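# Four arms unfold and latch a flat crate

## Task

Take the collapsed crate lying flat on the floor and open it up so that every one of its four walls stands vertical and every one of its four corner latches is engaged.

## Robot and tools

Robots. Four identical i2rt Big YAM arms, arm1, arm2, arm3 and arm4, work together. Each has six revolute joints, a two-finger gripper and a wrist camera (arm1_cam_wrist to arm4_cam_wrist). Two room cameras, cam_high and cam_low, are fixed in the room. All images are 672x504 pixels; wrist cameras are fisheye. The hand can reach roughly 1.0 m from the joint1 axis.

Frame. One shared scene frame, metres, origin on the floor, +z up. Feet (base_link) sit at: arm1 (-0.344, +0.564, 0.400), arm2 (-0.347, -0.575, 0.384), arm3 (+0.320, +0.573, 0.372), arm4 (+0.356, -0.566, 0.334). arm1 and arm3 stand at +y and face roughly toward -y; arm2 and arm4 stand at -y and face roughly toward +y; each foot faces its own +x. Quaternions are written w, x, y, z. The hand point lies between the finger pads, about 1 cm short of the fingertips; the fingers point along the hand's +z and spread along its y axis. The printed hand position can be off, more so at long reach.

move. Arguments: arm1, arm2, arm3, arm4 (each optional, one object per arm) and cameras. An arm left out receives nothing new but may keep pushing toward older targets. Inside an arm's object:
- joints: absolute joint targets by name, not offsets. joint1_rad -2.879 to 2.879 (rotates the arm about its foot, positive counter-clockwise seen from above, 0 along the foot's +x); joint2_rad 0 to 3.141 (shoulder; 0 has the upper arm pointing back, increasing raises it then tips it forward); joint3_rad 0 to 3.019 (elbow; 0 folded, increasing opens); joint4_rad -1.692 to 1.57 (hand pitch, positive tips fingers up); joint5_rad -1.57 to 1.57 (hand sideways, positive toward the arm's right); joint6_rad -2.094 to 2.094 (hand roll, positive clockwise seen from behind). Radians. gripper_m 0 to 0.093 m is the fingertip gap. Done tolerances: ±0.045, ±0.14, ±0.09, ±0.055, ±0.03, ±0.035 rad and ±0.003 m.
- target: seven numbers [x, y, z, qw, qx, qy, qz], an absolute hand pose in the scene frame (metres, unit quaternion), the same form as the printed hand line. The hand travels in a straight line from its current hand_target. When target is given, joints may hold only gripper_m.
- speed: top speed of that path in m/s, 0.002 to 0.5, default 0.25; turning is capped at twice this in rad/s. Only allowed together with target.
All motions in one call start together; all hand paths finish together, paced by the slowest. A path lasts 0.5 to 10 s and a call at most 15 s. Each control step clips the commanded pose to 100 mm and 20 degrees from the measured one, so hands lag, wander, can overshoot speed near full stretch, and often settle a centimetre or more off. Paths ignore obstacles and other arms. Joint moves may swing the hand wide since joints run at different rates.
cameras: a list of names or ["all"]; [] gives none. By default a call without any arm action shows all cameras, otherwise none. An empty move returns full state, images and the scene number.

Results. A "move" line gives each commanded arm "done" or its worst status. Per arm: joint_positions, Joint velocities (rad/s, gripper m/s; "within noise" means still), joint torques (N m in joint order, with per-arm offset and noise, positive toward larger angle; numbers 3 and 4 wrap at ±28), hand, hand_target, joint_status, hand_status and on_its_own (motions not commanded by this call; "held at" is the current target). Arms under "as last shown" were not commanded and repeat old values. The "pictures" line lists image order. Status words: off_target (stopped short, maybe still pushing); time_out (targets reset near current spot, arm keeps pushing; resend the reported position to relax it); not_followed, "joint command not followed" or "pose unreachable" (a self/inter-arm clearance check held the arm; the gripper still acts); limit_stop_at_motor_heat (resend the target). MOTOR HOT appears at 85 °C; at 100 °C an OVER-TEMPERATURE FAULT drops that arm and gripper for 30 to 60 s or more.

Gripper readings: gripping a rigid part at full force reads up to about 5 mm below its width (some grippers up to 2 mm above). Closed on nothing reads 0 to 0.003. Full force comes about 5 mm below the first-contact reading. To release, command well above the reading.

wait: seconds 0 to 10, plus cameras as in move; the scene keeps running.
zoom_image: camera and region [x0, y0, x1, y1] in pixels from the top-left, at most 504 by 504, on that camera's newest image only.
read_manual: section "licences" only; no motion.
finished_scene: scene number; irreversible. The crate must stay assembled with no robot holding it.

Cautions. The simulation keeps running while you reason; arms hold their last command. A refused call cancels the later move, wait and finished_scene calls of the same reply (an invalid one does not). Never let arms press together hard or close a gripper on another arm's fingers; the clearance check may act late and ignores fingers, gripper housings and cameras. Arms do not stop on contact; sustained pushing, holding loads or stretched postures heat motors. Avoid dropping or releasing moving parts, slamming, and hitting heavy or fixed objects. Joint readings include gear play and sag under load.

Each tool is called by a JSON object that holds its "fn" and its "kwargs".

## Session

{"fn": "move", "kwargs": {}}

Scene clock: 0.00 s.
Joint torques (N m): no reading
Motor temperatures (°C): arm1=[27 28 28 28 23 23 25] | arm2=[24 25 23 25 28 27 25] | arm3=[26 24 27 24 26 24 27] | arm4=[25 26 26 31 26 25 27]
Heat: arm1: hottest joint2_rad 28 °C; arm2: hottest joint5_rad 28 °C; arm3: hottest joint3_rad 27 °C; arm4: hottest joint4_rad 31 °C.
Joint velocities: within noise
arm1.joint_positions: joint1_rad=-0.585 joint2_rad=+0.467 joint3_rad=+1.640 joint4_rad=-1.554 joint5_rad=+0.191 joint6_rad=-0.040 gripper_m=+0.09396
arm1.joint_status: not commanded
arm1.hand: x=-0.4062 y=+0.4986 z=+1.0234 quat_wxyz=(-0.233, -0.706, -0.424, +0.517) (m; scene frame)
arm1.hand_target: x=-0.4048 y=+0.5020 z=+1.0297 quat_wxyz=(-0.238, -0.702, -0.420, +0.523) (m; scene frame)
arm1.hand_status: not commanded
arm2.joint_positions: joint1_rad=+0.742 joint2_rad=+0.378 joint3_rad=+1.702 joint4_rad=-1.262 joint5_rad=-0.142 joint6_rad=-0.320 gripper_m=+0.09396
arm2.joint_status: not commanded
arm2.hand: x=-0.3865 y=-0.5610 z=+1.1031 quat_wxyz=(-0.397, +0.664, -0.167, -0.611) (m; scene frame)
arm2.hand_target: x=-0.3859 y=-0.5619 z=+1.1085 quat_wxyz=(-0.399, +0.660, -0.165, -0.614) (m; scene frame)
arm2.hand_status: not commanded
arm3.joint_positions: joint1_rad=+0.368 joint2_rad=+0.508 joint3_rad=+1.375 joint4_rad=-1.360 joint5_rad=-0.070 joint6_rad=+0.635 gripper_m=+0.09396
arm3.joint_status: not commanded
arm3.hand: x=+0.3593 y=+0.3880 z=+0.9196 quat_wxyz=(-0.486, -0.725, -0.459, +0.167) (m; scene frame)
arm3.hand_target: x=+0.3588 y=+0.3913 z=+0.9281 quat_wxyz=(-0.494, -0.720, -0.456, +0.170) (m; scene frame)
arm3.hand_status: not commanded
arm4.joint_positions: joint1_rad=+0.790 joint2_rad=+0.548 joint3_rad=+1.366 joint4_rad=-1.267 joint5_rad=+0.241 joint6_rad=-0.097 gripper_m=+0.09396
arm4.joint_status: not commanded
arm4.hand: x=+0.1989 y=-0.4149 z=+0.8936 quat_wxyz=(-0.270, +0.802, -0.260, -0.465) (m; scene frame)
arm4.hand_target: x=+0.2019 y=-0.4169 z=+0.9028 quat_wxyz=(-0.272, +0.796, -0.260, -0.474) (m; scene frame)
arm4.hand_status: not commanded
pictures: arm1_cam_wrist, arm2_cam_wrist, arm3_cam_wrist, arm4_cam_wrist, cam_high, cam_low

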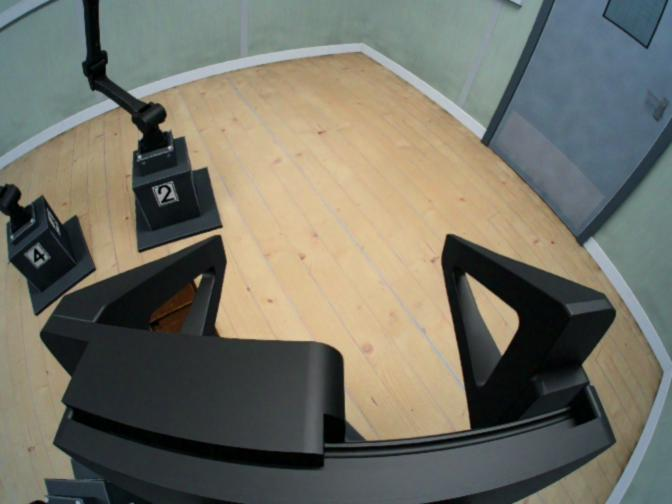

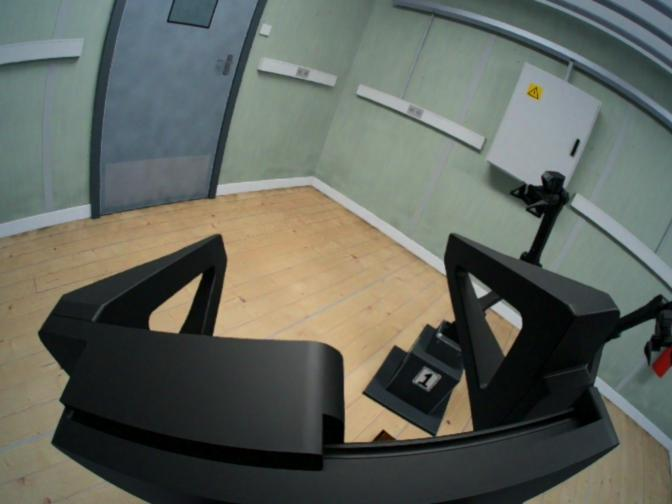

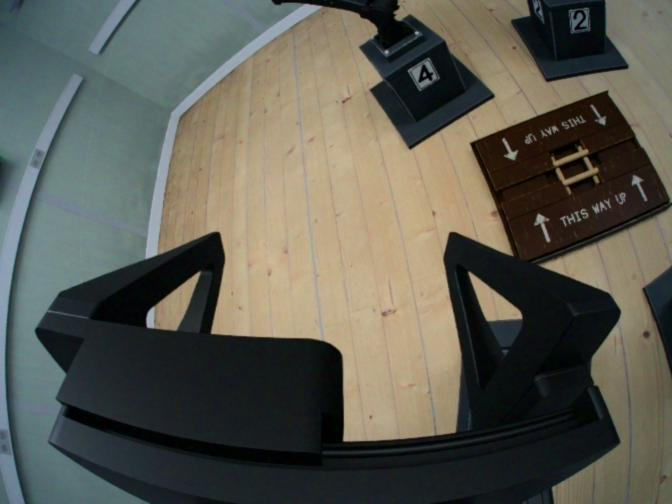

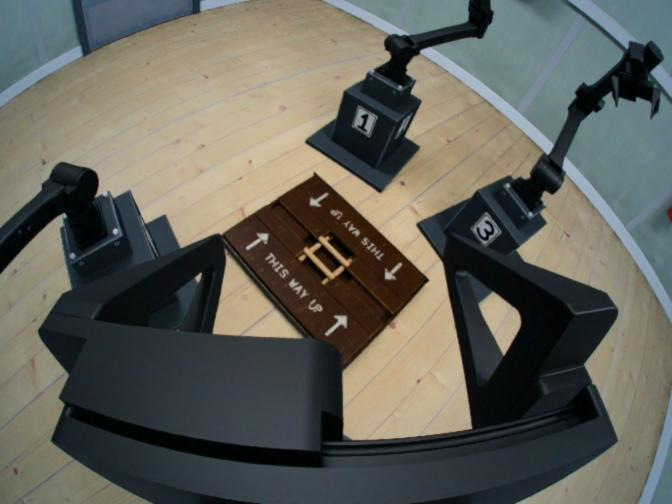

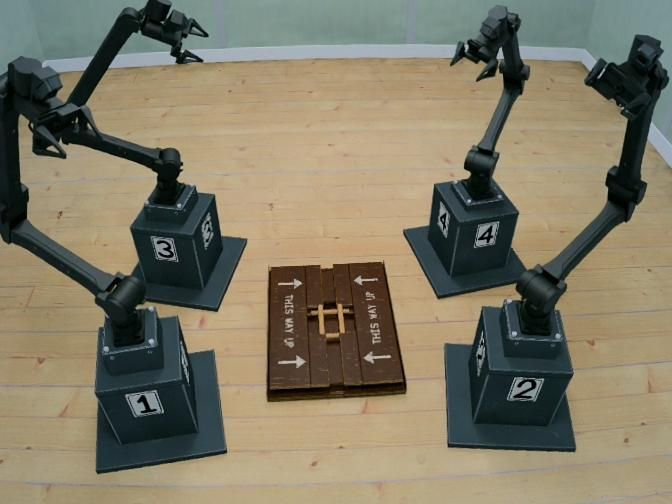

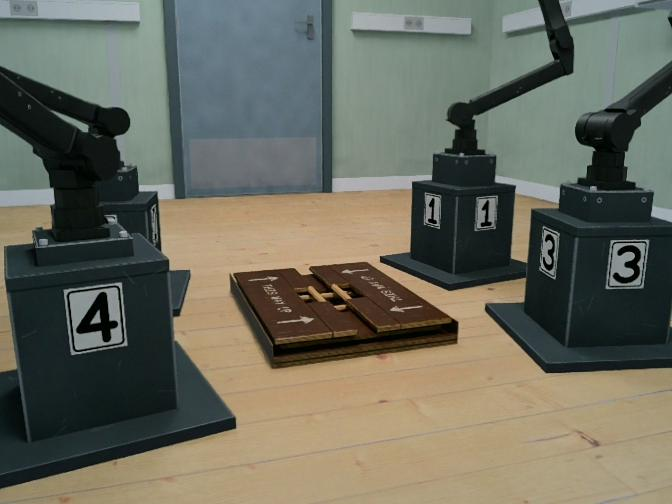

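{"fn": "zoom_image", "kwargs": {"camera": "cam_high", "region": [250, 250, 420, 410]}}

{"fn": "zoom_image", "kwargs": {"camera": "cam_low", "region": [220, 250, 470, 380]}}

{"fn": "zoom_image", "kwargs": {"camera": "arm4_cam_wrist", "region": [210, 160, 440, 380]}}

Scaled by 2.965 from the camera's 672x504 image, which has a finer 960x720 frame.

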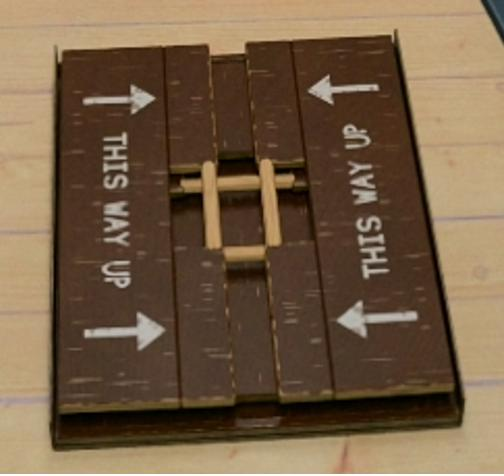

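Scaled by 2.016 from the camera's 672x504 image, which has a finer 960x720 frame.

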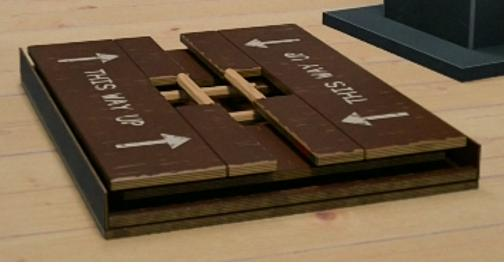

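Scaled by 2.191 from the camera's 672x504 image, which has a finer 960x720 frame.

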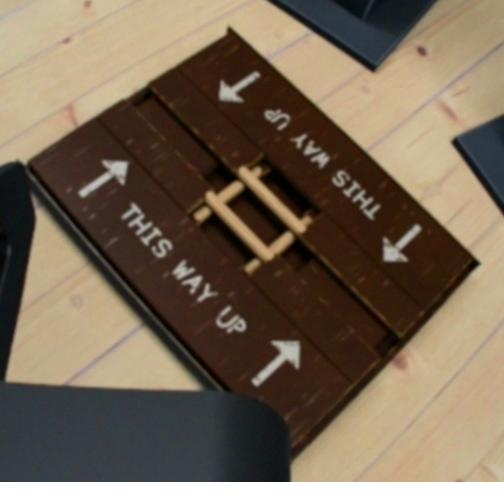

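{"fn": "move", "kwargs": {"arm1": {"target":[-0.25,0.25,0.5,0,0.707,0.707,0]}, "arm4": {"target":[0.25,-0.25,0.5,0,0.707,-0.707,0]}, "arm2": {"target":[-0.25,-0.25,0.5,0,0.707,-0.707,0]}, "arm3": {"target":[0.25,0.25,0.5,0,0.707,0.707,0]}, "cameras": ["all"]}}

Scene clock: 11.83 s.
Joint torques (N m): arm1=[-1.26 -9.88 8.7 1.03 0.05 -0.03] | arm2=[-0.73 -8.47 9.66 -0.05 -0.14 -0.11] | arm3=[0.44 -7.24 6.17 0.88 0.24 -0.06] | arm4=[1.2 -7.18 9.58 0.38 -0.14 0.29]
Motor temperatures (°C): arm1=[27 28 29 28 23 23 25] | arm2=[24 25 24 25 28 27 25] | arm3=[26 24 27 24 26 24 27] | arm4=[25 26 27 31 26 25 27]
Heat: arm1: hottest joint3_rad 29 °C; arm2: hottest joint5_rad 28 °C; arm3: hottest joint3_rad 27 °C; arm4: hottest joint4_rad 31 °C.
move: arm1 off_target; arm2 off_target; arm3 done; arm4 done
Joint velocities: within noise
arm1.joint_positions: joint1_rad=+0.114 joint2_rad=+1.295 joint3_rad=+0.830 joint4_rad=-1.140 joint5_rad=-0.007 joint6_rad=+0.302 gripper_m=+0.09396
arm1.joint_status: not commanded
arm1.hand: x=-0.2495 y=+0.2622 z=+0.4955 quat_wxyz=(+0.013, -0.708, -0.706, -0.007) (m; scene frame)
arm1.hand_target: x=-0.2498 y=+0.2528 z=+0.4992 quat_wxyz=(+0.004, -0.707, -0.707, -0.003) (m; scene frame)
arm1.hand_status: off_target (0.013 m and 1.8 deg from the pose sent, 0.600 m and 73.9 deg at the start; pose on its path clipped on 31 of 172 steps)
arm2.joint_positions: joint1_rad=-0.147 joint2_rad=+1.298 joint3_rad=+0.857 joint4_rad=-1.171 joint5_rad=-0.001 joint6_rad=-0.279 gripper_m=+0.09397
arm2.joint_status: not commanded
arm2.hand: x=-0.2568 y=-0.2678 z=+0.4868 quat_wxyz=(+0.018, +0.705, -0.709, +0.010) (m; scene frame)
arm2.hand_target: x=-0.2509 y=-0.2531 z=+0.4989 quat_wxyz=(+0.008, +0.706, -0.708, +0.003) (m; scene frame)
arm2.hand_status: off_target (0.023 m and 2.4 deg from the pose sent, 0.692 m and 108.0 deg at the start; pose on its path clipped on 83 of 173 steps; a joint's target at an end of its range on 46 of 173 steps)
arm3.joint_positions: joint1_rad=-0.011 joint2_rad=+1.254 joint3_rad=+0.915 joint4_rad=-1.227 joint5_rad=+0.003 joint6_rad=-0.195 gripper_m=+0.09396
arm3.joint_status: not commanded
arm3.hand: x=+0.2450 y=+0.2522 z=+0.5079 quat_wxyz=(-0.001, -0.718, -0.696, +0.002) (m; scene frame)
arm3.hand_target: x=+0.2486 y=+0.2521 z=+0.4991 quat_wxyz=(+0.004, -0.710, -0.704, -0.003) (m; scene frame)
arm3.hand_status: done (0.010 m and 1.8 deg from the pose sent, 0.455 m and 66.3 deg at the start)
arm4.joint_positions: joint1_rad=+0.112 joint2_rad=+1.237 joint3_rad=+0.989 joint4_rad=-1.332 joint5_rad=-0.009 joint6_rad=+0.306 gripper_m=+0.09396
arm4.joint_status: not commanded
arm4.hand: x=+0.2511 y=-0.2534 z=+0.5033 quat_wxyz=(+0.006, +0.712, -0.702, +0.002) (m; scene frame)
arm4.hand_target: x=+0.2522 y=-0.2508 z=+0.4993 quat_wxyz=(+0.007, +0.703, -0.711, +0.002) (m; scene frame)
arm4.hand_status: done (0.005 m and 1.1 deg from the pose sent, 0.430 m and 82.7 deg at the start)
pictures: arm1_cam_wrist, arm2_cam_wrist, arm3_cam_wrist, arm4_cam_wrist, cam_high, cam_low

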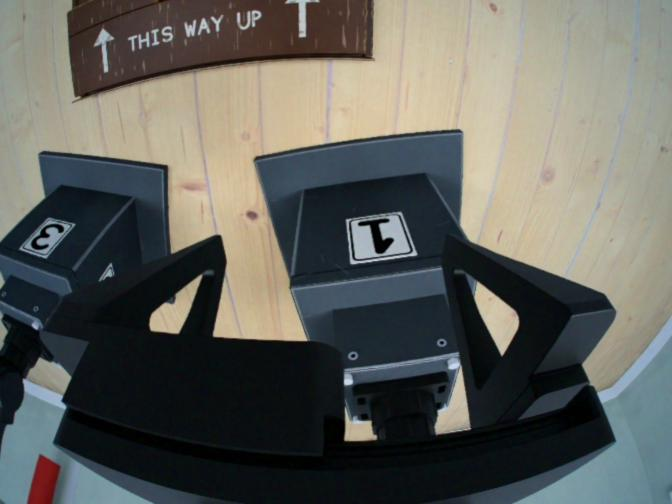

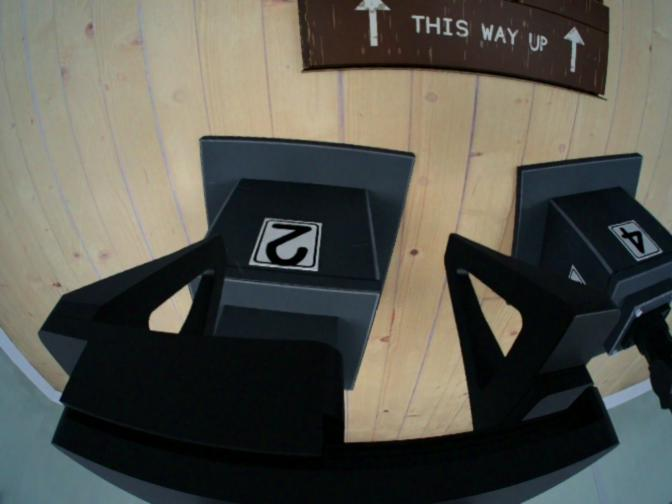

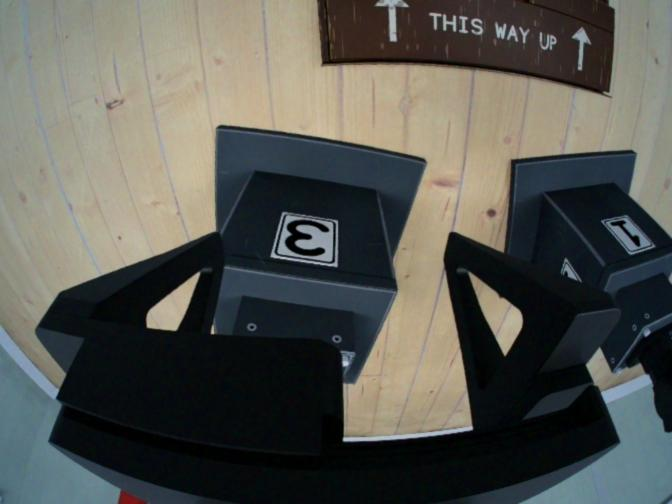

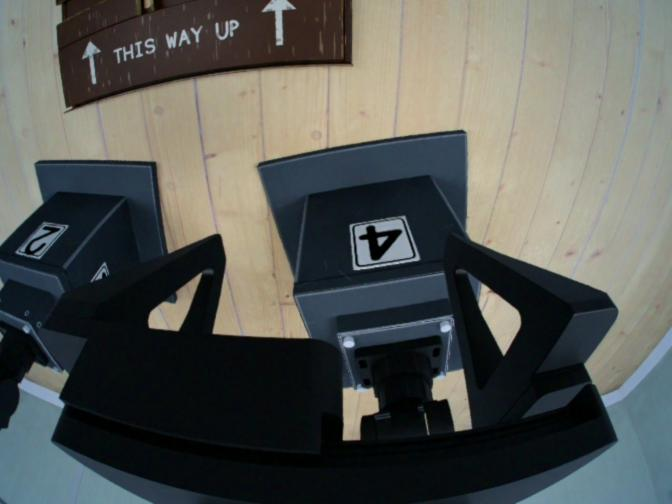

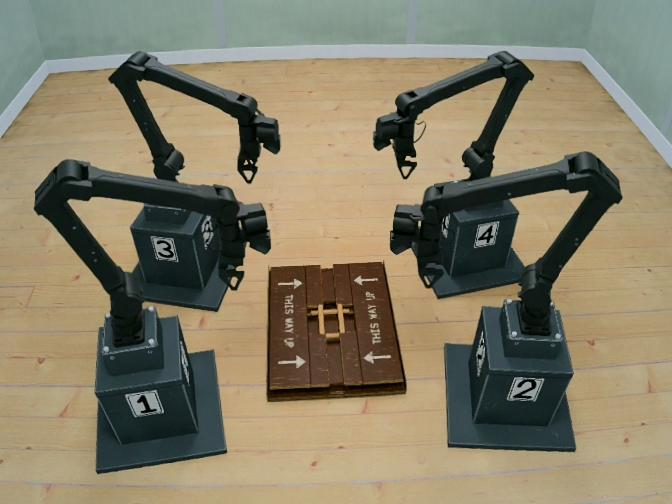

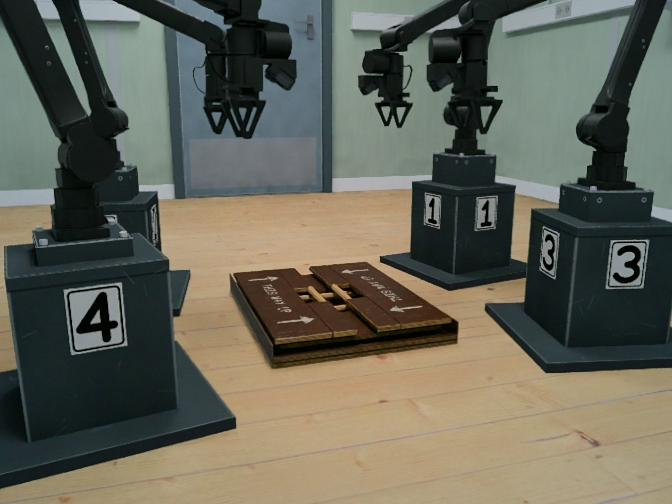

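{"fn": "move", "kwargs": {"arm2": {"target":[0.0,0.04,0.25,0,0,1,0]}, "cameras": ["arm2_cam_wrist","cam_high"]}}

{"fn": "zoom_image", "kwargs": {"camera": "arm2_cam_wrist", "region": [150, 50, 520, 330]}}

Scene clock: 34.20 s.
Joint torques (N m): arm1=[-1.08 -9.23 8.62 1.01 0.07 -0.05] | arm2=[-0.09 -25.23 9.2 -0.12 0.21 0.08] | arm3=[0.79 -7.53 6.17 0.81 0.23 -0.02] | arm4=[1.26 -7.18 9.58 0.36 -0.14 0.29]
Motor temperatures (°C): arm1=[27 28 29 28 23 23 25] | arm2=[24 26 26 25 28 26 25] | arm3=[26 24 28 24 26 23 27] | arm4=[25 26 28 31 26 25 27]
Heat: arm1: hottest joint3_rad 29 °C; arm2: hottest joint5_rad 28 °C; arm3: hottest joint3_rad 28 °C; arm4: hottest joint4_rad 31 °C.
move: arm2 off_target
Joint velocities: within noise
arm1, arm3, arm4: as last shown
arm2.joint_positions: joint1_rad=-0.375 joint2_rad=+2.510 joint3_rad=+1.975 joint4_rad=-1.059 joint5_rad=-0.015 joint6_rad=+1.042 gripper_m=+0.09398
arm2.joint_status: not commanded
arm2.hand: x=-0.0109 y=+0.0282 z=+0.2411 quat_wxyz=(+0.012, +0.009, -1.000, +0.006) (m; scene frame)
arm2.hand_target: x=-0.0003 y=+0.0378 z=+0.2480 quat_wxyz=(+0.005, +0.002, -1.000, -0.003) (m; scene frame)
arm2.hand_status: off_target (0.018 m and 1.8 deg from the pose sent, 0.466 m and 89.7 deg at the start)
pictures: arm2_cam_wrist, cam_high

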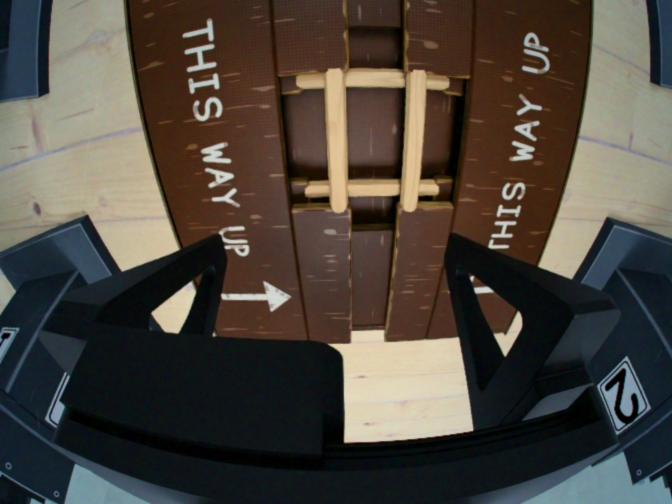

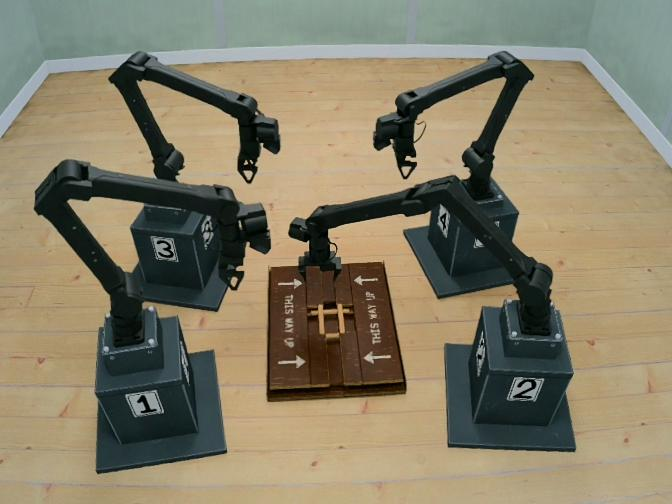

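Scaled by 1.362 from the camera's 672x504 image, which has a finer 960x720 frame.

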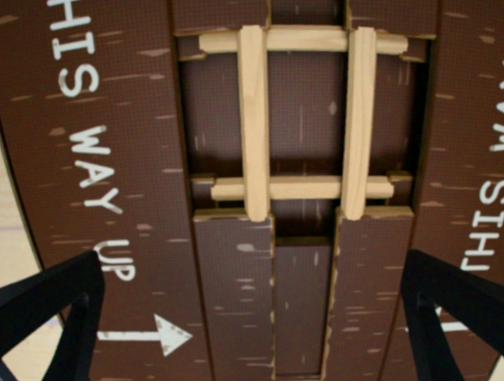

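{"fn": "move", "kwargs": {"arm2": {"target":[0.0,0.04,0.14,0,0,1,0],"joints":{"gripper_m":0.06}}, "cameras": ["arm2_cam_wrist","cam_low"]}}

{"fn": "zoom_image", "kwargs": {"camera": "arm2_cam_wrist", "region": [150, 50, 520, 330]}}

{"fn": "zoom_image", "kwargs": {"camera": "cam_low", "region": [220, 200, 470, 380]}}

Scene clock: 40.40 s.
Joint torques (N m): arm1=[-1.08 -8.88 8.55 1.07 0.1 -0.06] | arm2=[-0.26 -27.87 8.25 0.43 0.22 0.07] | arm3=[0.5 -7 6.19 0.84 0.23 -0.05] | arm4=[1.2 -7.18 9.58 0.38 -0.14 0.3]
Motor temperatures (°C): arm1=[27 28 30 28 23 23 25] | arm2=[24 27 26 25 28 26 25] | arm3=[26 24 28 24 26 23 27] | arm4=[25 26 29 31 26 25 27]
Heat: arm1: hottest joint3_rad 30 °C; arm2: hottest joint5_rad 28 °C; arm3: hottest joint3_rad 28 °C; arm4: hottest joint4_rad 31 °C.
move: arm2 off_target
Joint velocities: within noise
arm1, arm3, arm4: as last shown
arm2.joint_positions: joint1_rad=-0.375 joint2_rad=+2.725 joint3_rad=+2.045 joint4_rad=-0.955 joint5_rad=-0.004 joint6_rad=+1.050 gripper_m=+0.06013
arm2.joint_status: all done
arm2.hand: x=-0.0157 y=+0.0157 z=+0.1187 quat_wxyz=(+0.017, +0.005, -0.999, +0.026) (m; scene frame)
arm2.hand_target: x=-0.0012 y=+0.0377 z=+0.1405 quat_wxyz=(+0.001, +0.000, -1.000, +0.001) (m; scene frame)
arm2.hand_status: off_target (0.036 m and 3.6 deg from the pose sent, 0.102 m and 1.8 deg at the start)
pictures: arm2_cam_wrist, cam_low

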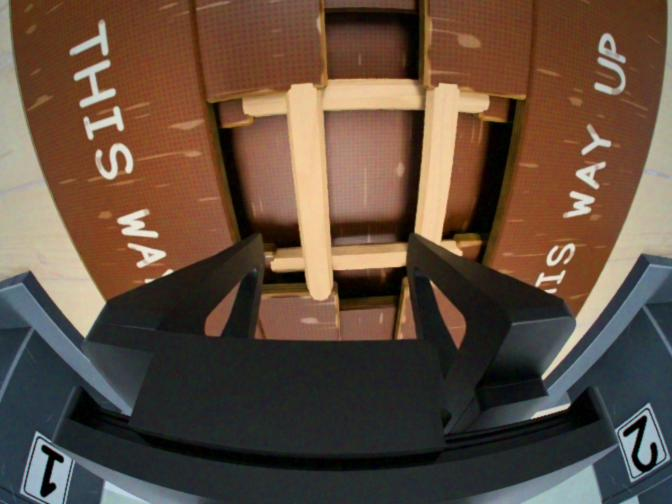

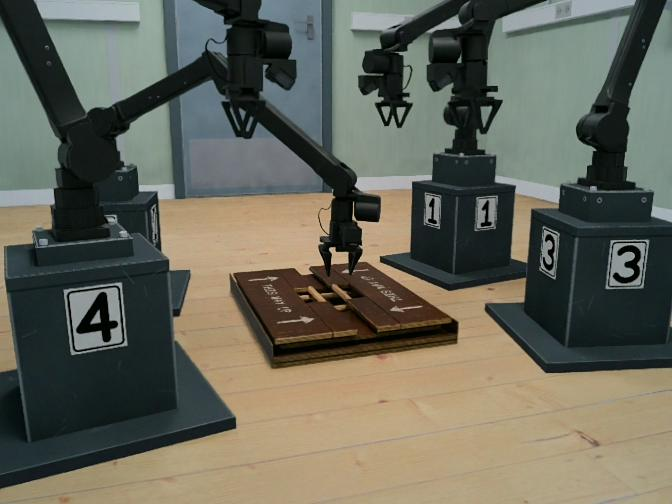

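Scaled by 1.362 from the camera's 672x504 image, which has a finer 960x720 frame.

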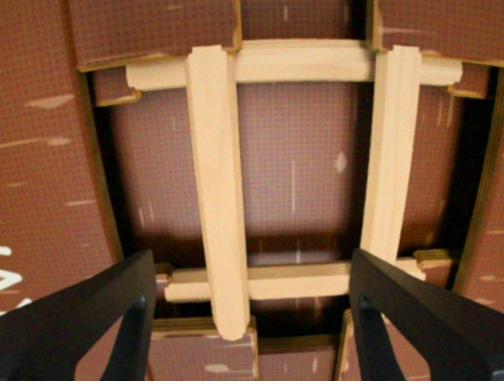

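Scaled by 2.016 from the camera's 672x504 image, which has a finer 960x720 frame.

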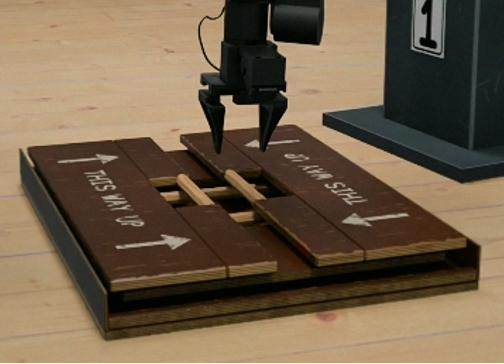

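{"fn": "move", "kwargs": {"arm2": {"target":[0.004,0.052,0.1,0,0,1,0],"speed":0.1}, "cameras": ["arm2_cam_wrist","cam_low"]}}

{"fn": "zoom_image", "kwargs": {"camera": "arm2_cam_wrist", "region": [150, 50, 520, 330]}}

{"fn": "zoom_image", "kwargs": {"camera": "cam_low", "region": [280, 220, 400, 320]}}

Scene clock: 45.00 s.
Joint torques (N m): arm1=[-1.03 -9.76 8.54 1.21 0.09 -0.09] | arm2=[0.09 -26.99 8.61 -0.12 0.21 0.07] | arm3=[-0.03 -7.3 6.28 0.84 0.24 -0.06] | arm4=[1.2 -7.18 9.58 0.36 -0.14 0.29]
Motor temperatures (°C): arm1=[27 28 30 28 23 23 25] | arm2=[24 28 26 25 28 26 25] | arm3=[26 24 28 24 26 23 27] | arm4=[25 26 29 31 26 25 27]
Heat: arm1: hottest joint3_rad 30 °C; arm2: hottest joint2_rad 28 °C; arm3: hottest joint3_rad 28 °C; arm4: hottest joint4_rad 31 °C.
move: arm2 off_target
Joint velocities: within noise
arm1, arm3, arm4: as last shown
arm2.joint_positions: joint1_rad=-0.375 joint2_rad=+2.834 joint3_rad=+2.191 joint4_rad=-0.956 joint5_rad=-0.004 joint6_rad=+1.051 gripper_m=+0.06013
arm2.joint_status: not commanded
arm2.hand: x=-0.0034 y=+0.0376 z=+0.0883 quat_wxyz=(+0.008, +0.004, -1.000, +0.011) (m; scene frame)
arm2.hand_target: x=+0.0040 y=+0.0519 z=+0.1000 quat_wxyz=(+0.000, +0.001, -1.000, -0.001) (m; scene frame)
arm2.hand_status: off_target (0.020 m and 1.7 deg from the pose sent, 0.045 m and 3.6 deg at the start)
pictures: arm2_cam_wrist, cam_low

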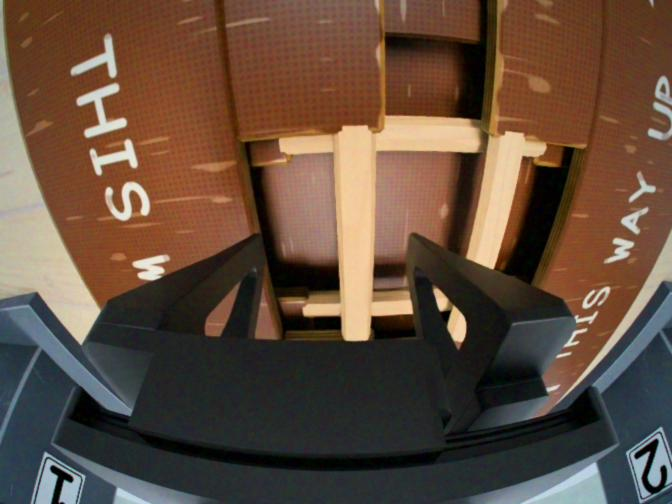

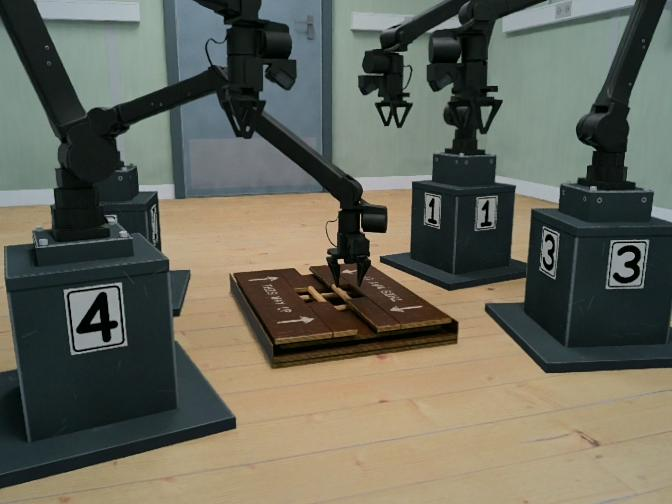

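Scaled by 1.362 from the camera's 672x504 image, which has a finer 960x720 frame.

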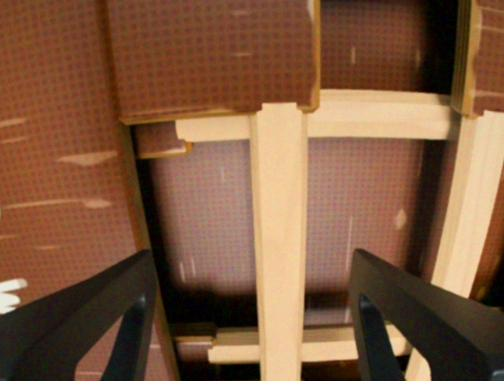

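Scaled by 4.200 from the camera's 672x504 image, which has a finer 960x720 frame.

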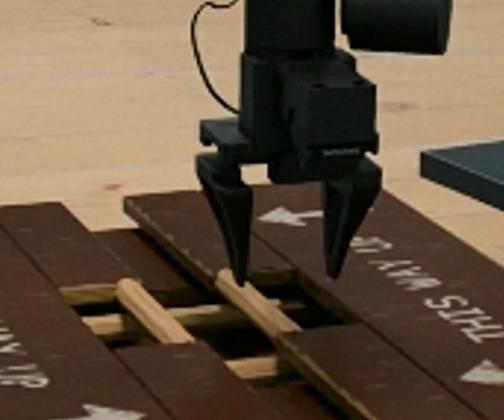

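{"fn": "move", "kwargs": {"arm2": {"target":[-0.005,0.042,0.07,0,0,1,0],"speed":0.1}, "cameras": ["arm2_cam_wrist","cam_low"]}}

{"fn": "zoom_image", "kwargs": {"camera": "arm2_cam_wrist", "region": [150, 50, 520, 330]}}

{"fn": "zoom_image", "kwargs": {"camera": "cam_low", "region": [280, 220, 400, 320]}}

Scene clock: 48.67 s.
Joint torques (N m): arm1=[-0.67 -9.82 8.55 0.95 0.11 -0.07] | arm2=[0.44 -26.29 6.2 0.69 0.21 0.07] | arm3=[0.44 -7.24 6.2 0.98 0.19 -0.06] | arm4=[1.2 -7.18 9.58 0.36 -0.14 0.29]
Motor temperatures (°C): arm1=[27 28 30 28 23 23 25] | arm2=[24 29 26 25 28 26 25] | arm3=[26 24 28 24 26 23 27] | arm4=[25 26 29 31 26 25 27]
Heat: arm1: hottest joint3_rad 30 °C; arm2: hottest joint2_rad 29 °C; arm3: hottest joint3_rad 28 °C; arm4: hottest joint4_rad 31 °C.
move: arm2 done
Joint velocities: within noise
arm1, arm3, arm4: as last shown
arm2.joint_positions: joint1_rad=-0.375 joint2_rad=+2.854 joint3_rad=+2.191 joint4_rad=-0.918 joint5_rad=-0.002 joint6_rad=+1.058 gripper_m=+0.06013
arm2.joint_status: not commanded
arm2.hand: x=-0.0028 y=+0.0382 z=+0.0745 quat_wxyz=(+0.003, +0.001, -1.000, +0.003) (m; scene frame)
arm2.hand_target: x=-0.0050 y=+0.0415 z=+0.0698 quat_wxyz=(+0.000, +0.000, -1.000, +0.000) (m; scene frame)
arm2.hand_status: done (0.006 m and 0.5 deg from the pose sent, 0.019 m and 1.7 deg at the start)
pictures: arm2_cam_wrist, cam_low

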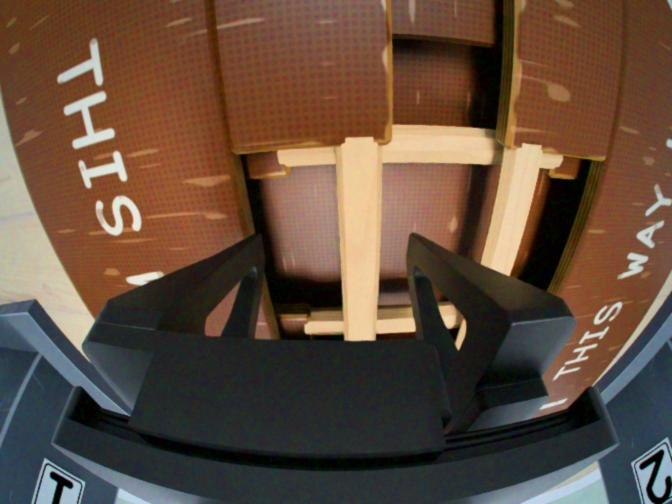

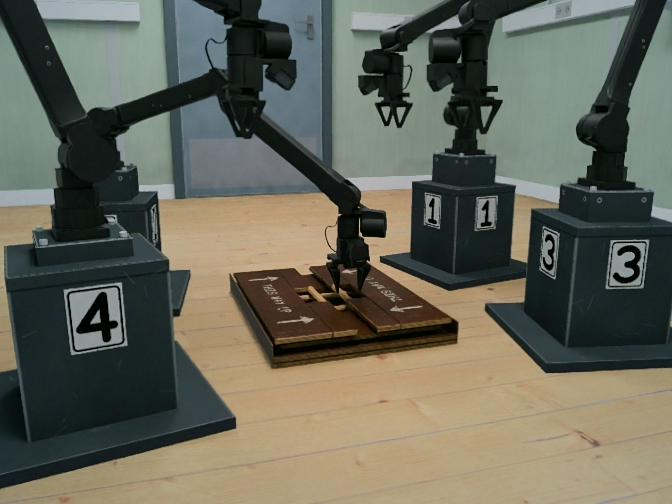

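Scaled by 1.362 from the camera's 672x504 image, which has a finer 960x720 frame.

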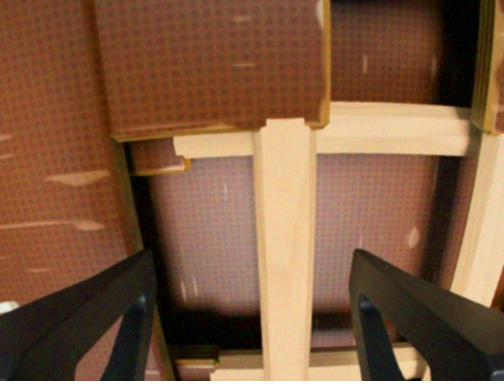

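Scaled by 4.200 from the camera's 672x504 image, which has a finer 960x720 frame.

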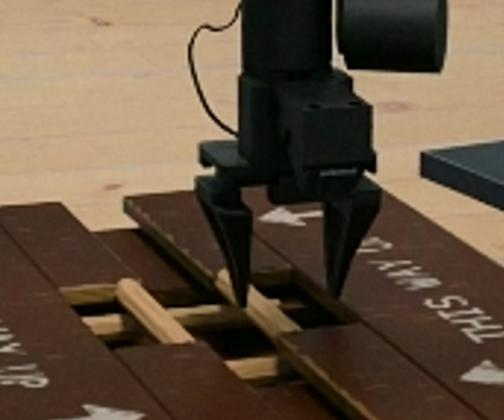

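{"fn": "move", "kwargs": {"arm2": {"target":[-0.016,0.03,0.05,0,0,1,0],"speed":0.1}, "cameras": ["arm2_cam_wrist","cam_low"]}}

{"fn": "zoom_image", "kwargs": {"camera": "arm2_cam_wrist", "region": [150, 50, 520, 330]}}

{"fn": "zoom_image", "kwargs": {"camera": "cam_low", "region": [280, 220, 400, 320]}}

Scene clock: 50.80 s.
Joint torques (N m): arm1=[-1.55 -9.76 8.5 0.83 0.11 -0.03] | arm2=[0.67 -25.93 5.78 0.72 0.17 0.04] | arm3=[0.21 -7 6.19 0.98 0.26 -0.02] | arm4=[1.2 -7.18 9.58 0.36 -0.14 0.3]
Motor temperatures (°C): arm1=[27 28 30 28 23 23 25] | arm2=[24 29 26 25 28 26 25] | arm3=[26 24 28 24 26 23 27] | arm4=[25 26 29 31 26 25 27]
Heat: arm1: hottest joint3_rad 30 °C; arm2: hottest joint2_rad 29 °C; arm3: hottest joint3_rad 28 °C; arm4: hottest joint4_rad 31 °C.
move: arm2 done
Joint velocities: within noise
arm1, arm3, arm4: as last shown
arm2.joint_positions: joint1_rad=-0.371 joint2_rad=+2.855 joint3_rad=+2.130 joint4_rad=-0.852 joint5_rad=-0.002 joint6_rad=+1.064 gripper_m=+0.06013
arm2.joint_status: not commanded
arm2.hand: x=-0.0117 y=+0.0266 z=+0.0554 quat_wxyz=(+0.002, +0.000, -1.000, +0.002) (m; scene frame)
arm2.hand_target: x=-0.0162 y=+0.0296 z=+0.0501 quat_wxyz=(+0.000, +0.000, -1.000, +0.000) (m; scene frame)
arm2.hand_status: done (0.008 m and 0.4 deg from the pose sent, 0.029 m and 0.5 deg at the start)
pictures: arm2_cam_wrist, cam_low

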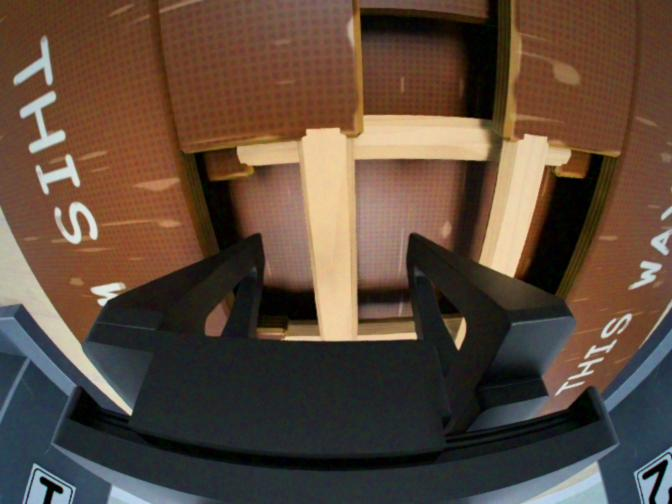

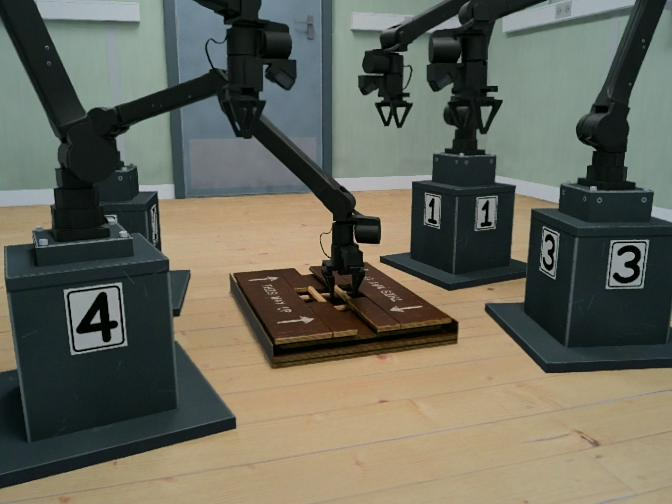

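Scaled by 1.362 from the camera's 672x504 image, which has a finer 960x720 frame.

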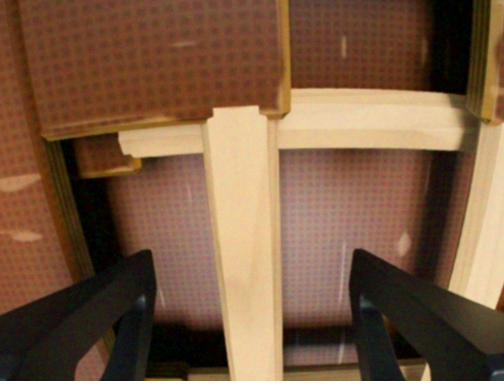

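Scaled by 4.200 from the camera's 672x504 image, which has a finer 960x720 frame.

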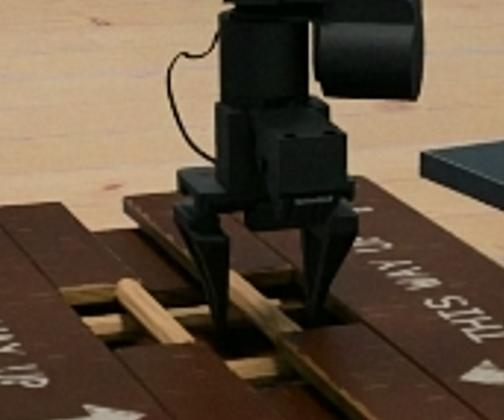

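{"fn": "move", "kwargs": {"arm2": {"target":[-0.016,0.031,0.042,0,0,1,0],"speed":0.1}}}

{"fn": "move", "kwargs": {"arm2": {"joints":{"gripper_m":0.0}}, "cameras": ["arm2_cam_wrist","cam_low"]}}

{"fn": "zoom_image", "kwargs": {"camera": "cam_low", "region": [280, 220, 400, 320]}}

Scene clock: 52.80 s.
Joint torques (N m): arm1=[-1.03 -9.99 8.68 0.98 0.09 -0.01] | arm2=[0.73 -25.93 7.16 0.65 0.16 0.07] | arm3=[0.62 -6.89 6.17 0.94 0.23 -0.08] | arm4=[1.2 -7.18 9.57 0.36 -0.14 0.3]
Motor temperatures (°C): arm1=[27 28 30 28 23 23 25] | arm2=[24 29 26 25 28 26 25] | arm3=[26 24 28 24 26 23 27] | arm4=[25 26 29 31 26 25 27]
Heat: arm1: hottest joint3_rad 30 °C; arm2: hottest joint2_rad 29 °C; arm3: hottest joint3_rad 28 °C; arm4: hottest joint4_rad 31 °C.
move: arm2 off_target
Joint velocities: within noise
arm1, arm3, arm4: as last shown
arm2.joint_positions: joint1_rad=-0.367 joint2_rad=+2.877 joint3_rad=+2.130 joint4_rad=-0.852 joint5_rad=-0.002 joint6_rad=+1.064 gripper_m=+0.06013
arm2.joint_status: not commanded
arm2.hand: x=-0.0193 y=+0.0193 z=+0.0412 quat_wxyz=(+0.007, +0.002, -1.000, +0.012) (m; scene frame)
arm2.hand_target: x=-0.0184 y=+0.0324 z=+0.0431 quat_wxyz=(+0.000, +0.002, -1.000, -0.001) (m; scene frame)
arm2.hand_status: off_target (0.012 m and 1.6 deg from the pose sent, 0.015 m and 0.4 deg at the start)
pictures: none

Scene clock: 53.57 s.
Joint torques (N m): arm1=[-0.97 -9.99 8.5 1.01 0.08 -0.06] | arm2=[0.26 -25.99 6.87 0.14 0.09 0.32] | arm3=[0.62 -7.12 6.08 1.1 0.25 -0.06] | arm4=[1.2 -7.24 9.57 0.36 -0.14 0.3]
Motor temperatures (°C): arm1=[27 28 30 28 23 23 25] | arm2=[24 29 26 25 28 26 25] | arm3=[26 24 28 24 26 23 27] | arm4=[25 26 29 31 26 25 27]
Heat: arm1: hottest joint3_rad 30 °C; arm2: hottest joint2_rad 29 °C; arm3: hottest joint3_rad 28 °C; arm4: hottest joint4_rad 31 °C.
move: arm2 off_target
Joint velocities: within noise
arm1, arm3, arm4: as last shown
arm2.joint_positions: joint1_rad=-0.362 joint2_rad=+2.878 joint3_rad=+2.134 joint4_rad=-0.831 joint5_rad=-0.001 joint6_rad=+1.041 gripper_m=+0.01697
arm2.joint_status: gripper_m off_target (ended at +0.01700, target +0.00000)
arm2.hand: x=-0.0185 y=+0.0268 z=+0.0414 quat_wxyz=(+0.001, +0.016, -1.000, +0.001) (m; scene frame)
arm2.hand_target: x=-0.0180 y=+0.0336 z=+0.0427 quat_wxyz=(-0.002, +0.003, -1.000, -0.003) (m; scene frame)
arm2.hand_status: not commanded
pictures: arm2_cam_wrist, cam_low

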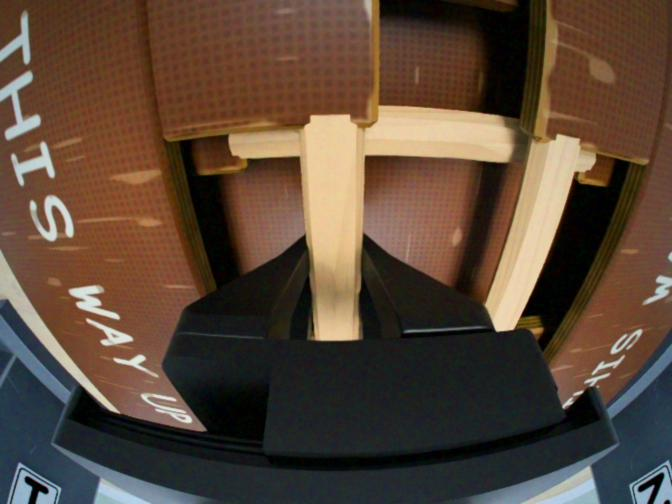

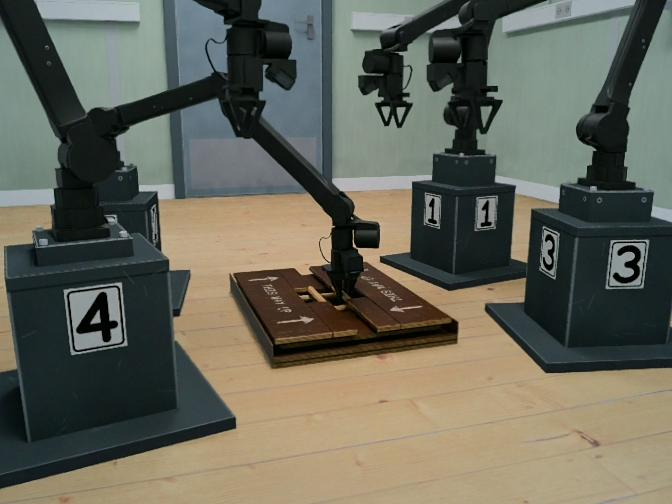

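Scaled by 4.200 from the camera's 672x504 image, which has a finer 960x720 frame.

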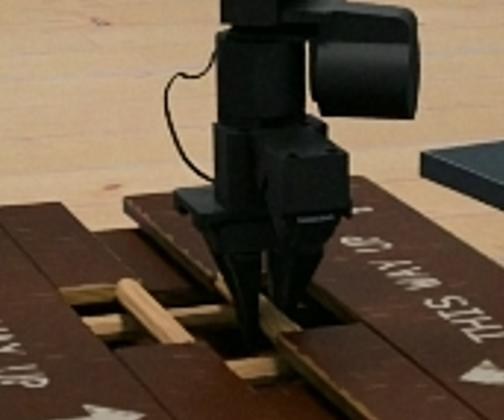

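{"fn": "move", "kwargs": {"arm2": {"target":[-0.016,0.050,0.115,0,0,0.974,0.225],"speed":0.12}}}

{"fn": "move", "kwargs": {"arm2": {"target":[-0.016,0.095,0.185,0,0,0.906,0.423],"speed":0.12}, "cameras": ["cam_high","cam_low"]}}

Scene clock: 59.30 s.
Joint torques (N m): arm1=[-1.44 -9.11 8.62 1.05 0.05 -0.02] | arm2=[-0.5 -31.33 2.88 0.42 -1.06 0.46] | arm3=[0.44 -7.53 6.26 0.85 0.21 -0.04] | arm4=[1.2 -7.18 9.58 0.36 -0.14 0.3]
Motor temperatures (°C): arm1=[27 28 30 28 23 23 25] | arm2=[24 29 26 25 28 26 25] | arm3=[26 24 28 24 26 23 27] | arm4=[25 26 29 31 26 25 27]
Heat: arm1: hottest joint3_rad 30 °C; arm2: hottest joint2_rad 29 °C; arm3: hottest joint3_rad 28 °C; arm4: hottest joint4_rad 31 °C.
move: arm2 off_target
Joint velocities: within noise
arm1.joint_positions: joint1_rad=+0.114 joint2_rad=+1.295 joint3_rad=+0.830 joint4_rad=-1.140 joint5_rad=-0.007 joint6_rad=+0.302 gripper_m=+0.09396
arm1.joint_status: not commanded
arm1.hand: x=-0.2495 y=+0.2622 z=+0.4955 quat_wxyz=(+0.013, -0.708, -0.706, -0.007) (m; scene frame)
arm1.hand_target: x=-0.2498 y=+0.2528 z=+0.4992 quat_wxyz=(+0.004, -0.707, -0.707, -0.003) (m; scene frame)
arm1.hand_status: not commanded
arm2.joint_positions: joint1_rad=-0.405 joint2_rad=+2.705 joint3_rad=+1.722 joint4_rad=-0.234 joint5_rad=-0.196 joint6_rad=+1.028 gripper_m=+0.01643
arm2.joint_status: not commanded
arm2.hand: x=-0.0193 y=+0.0337 z=+0.0662 quat_wxyz=(-0.008, +0.018, -0.980, -0.200) (m; scene frame)
arm2.hand_target: x=-0.0107 y=+0.0486 z=+0.1117 quat_wxyz=(-0.005, -0.003, -0.975, -0.224) (m; scene frame)
arm2.hand_status: off_target (0.052 m and 3.7 deg from the pose sent, 0.077 m and 26.2 deg at the start)
arm3.joint_positions: joint1_rad=-0.011 joint2_rad=+1.254 joint3_rad=+0.915 joint4_rad=-1.227 joint5_rad=+0.003 joint6_rad=-0.195 gripper_m=+0.09396
arm3.joint_status: not commanded
arm3.hand: x=+0.2450 y=+0.2522 z=+0.5079 quat_wxyz=(-0.001, -0.718, -0.696, +0.002) (m; scene frame)
arm3.hand_target: x=+0.2486 y=+0.2521 z=+0.4991 quat_wxyz=(+0.004, -0.710, -0.704, -0.003) (m; scene frame)
arm3.hand_status: not commanded
arm4.joint_positions: joint1_rad=+0.112 joint2_rad=+1.237 joint3_rad=+0.989 joint4_rad=-1.332 joint5_rad=-0.009 joint6_rad=+0.306 gripper_m=+0.09396
arm4.joint_status: not commanded
arm4.hand: x=+0.2511 y=-0.2534 z=+0.5033 quat_wxyz=(+0.006, +0.712, -0.702, +0.002) (m; scene frame)
arm4.hand_target: x=+0.2522 y=-0.2508 z=+0.4993 quat_wxyz=(+0.007, +0.703, -0.711, +0.002) (m; scene frame)
arm4.hand_status: not commanded
pictures: none

Scene clock: 61.80 s.
Joint torques (N m): arm1=[-0.79 -9.58 8.59 1.16 0.12 -0.06] | arm2=[2.2 -31.97 4.49 2.43 -1.57 1] | arm3=[0.62 -7.41 6.28 0.81 0.25 -0.01] | arm4=[1.2 -7.18 9.58 0.38 -0.14 0.29]
Motor temperatures (°C): arm1=[27 28 30 28 23 23 25] | arm2=[24 29 26 25 28 27 25] | arm3=[26 24 28 24 26 23 27] | arm4=[25 26 29 31 26 25 27]
Heat: arm1: hottest joint3_rad 30 °C; arm2: hottest joint2_rad 29 °C; arm3: hottest joint3_rad 28 °C; arm4: hottest joint4_rad 31 °C.
move: arm2 off_target
Joint velocities: within noise
arm1, arm3, arm4: as last shown
arm2.joint_positions: joint1_rad=-0.442 joint2_rad=+2.650 joint3_rad=+1.541 joint4_rad=+0.179 joint5_rad=-0.387 joint6_rad=+1.093 gripper_m=+0.01651
arm2.joint_status: not commanded
arm2.hand: x=-0.0194 y=+0.0456 z=+0.1035 quat_wxyz=(+0.002, +0.014, -0.933, -0.359) (m; scene frame)
arm2.hand_target: x=-0.0168 y=+0.0938 z=+0.1815 quat_wxyz=(+0.005, +0.002, -0.908, -0.419) (m; scene frame)
arm2.hand_status: off_target (0.095 m and 8.1 deg from the pose sent, 0.134 m and 27.1 deg at the start; pose on its path clipped on 3 of 75 steps)
pictures: cam_high, cam_low

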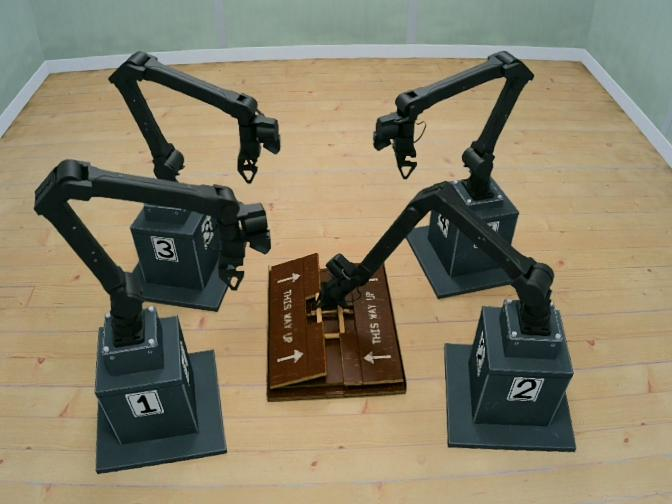

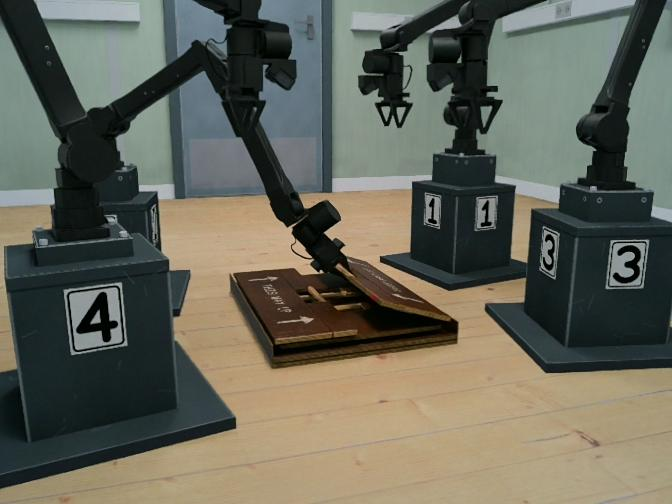

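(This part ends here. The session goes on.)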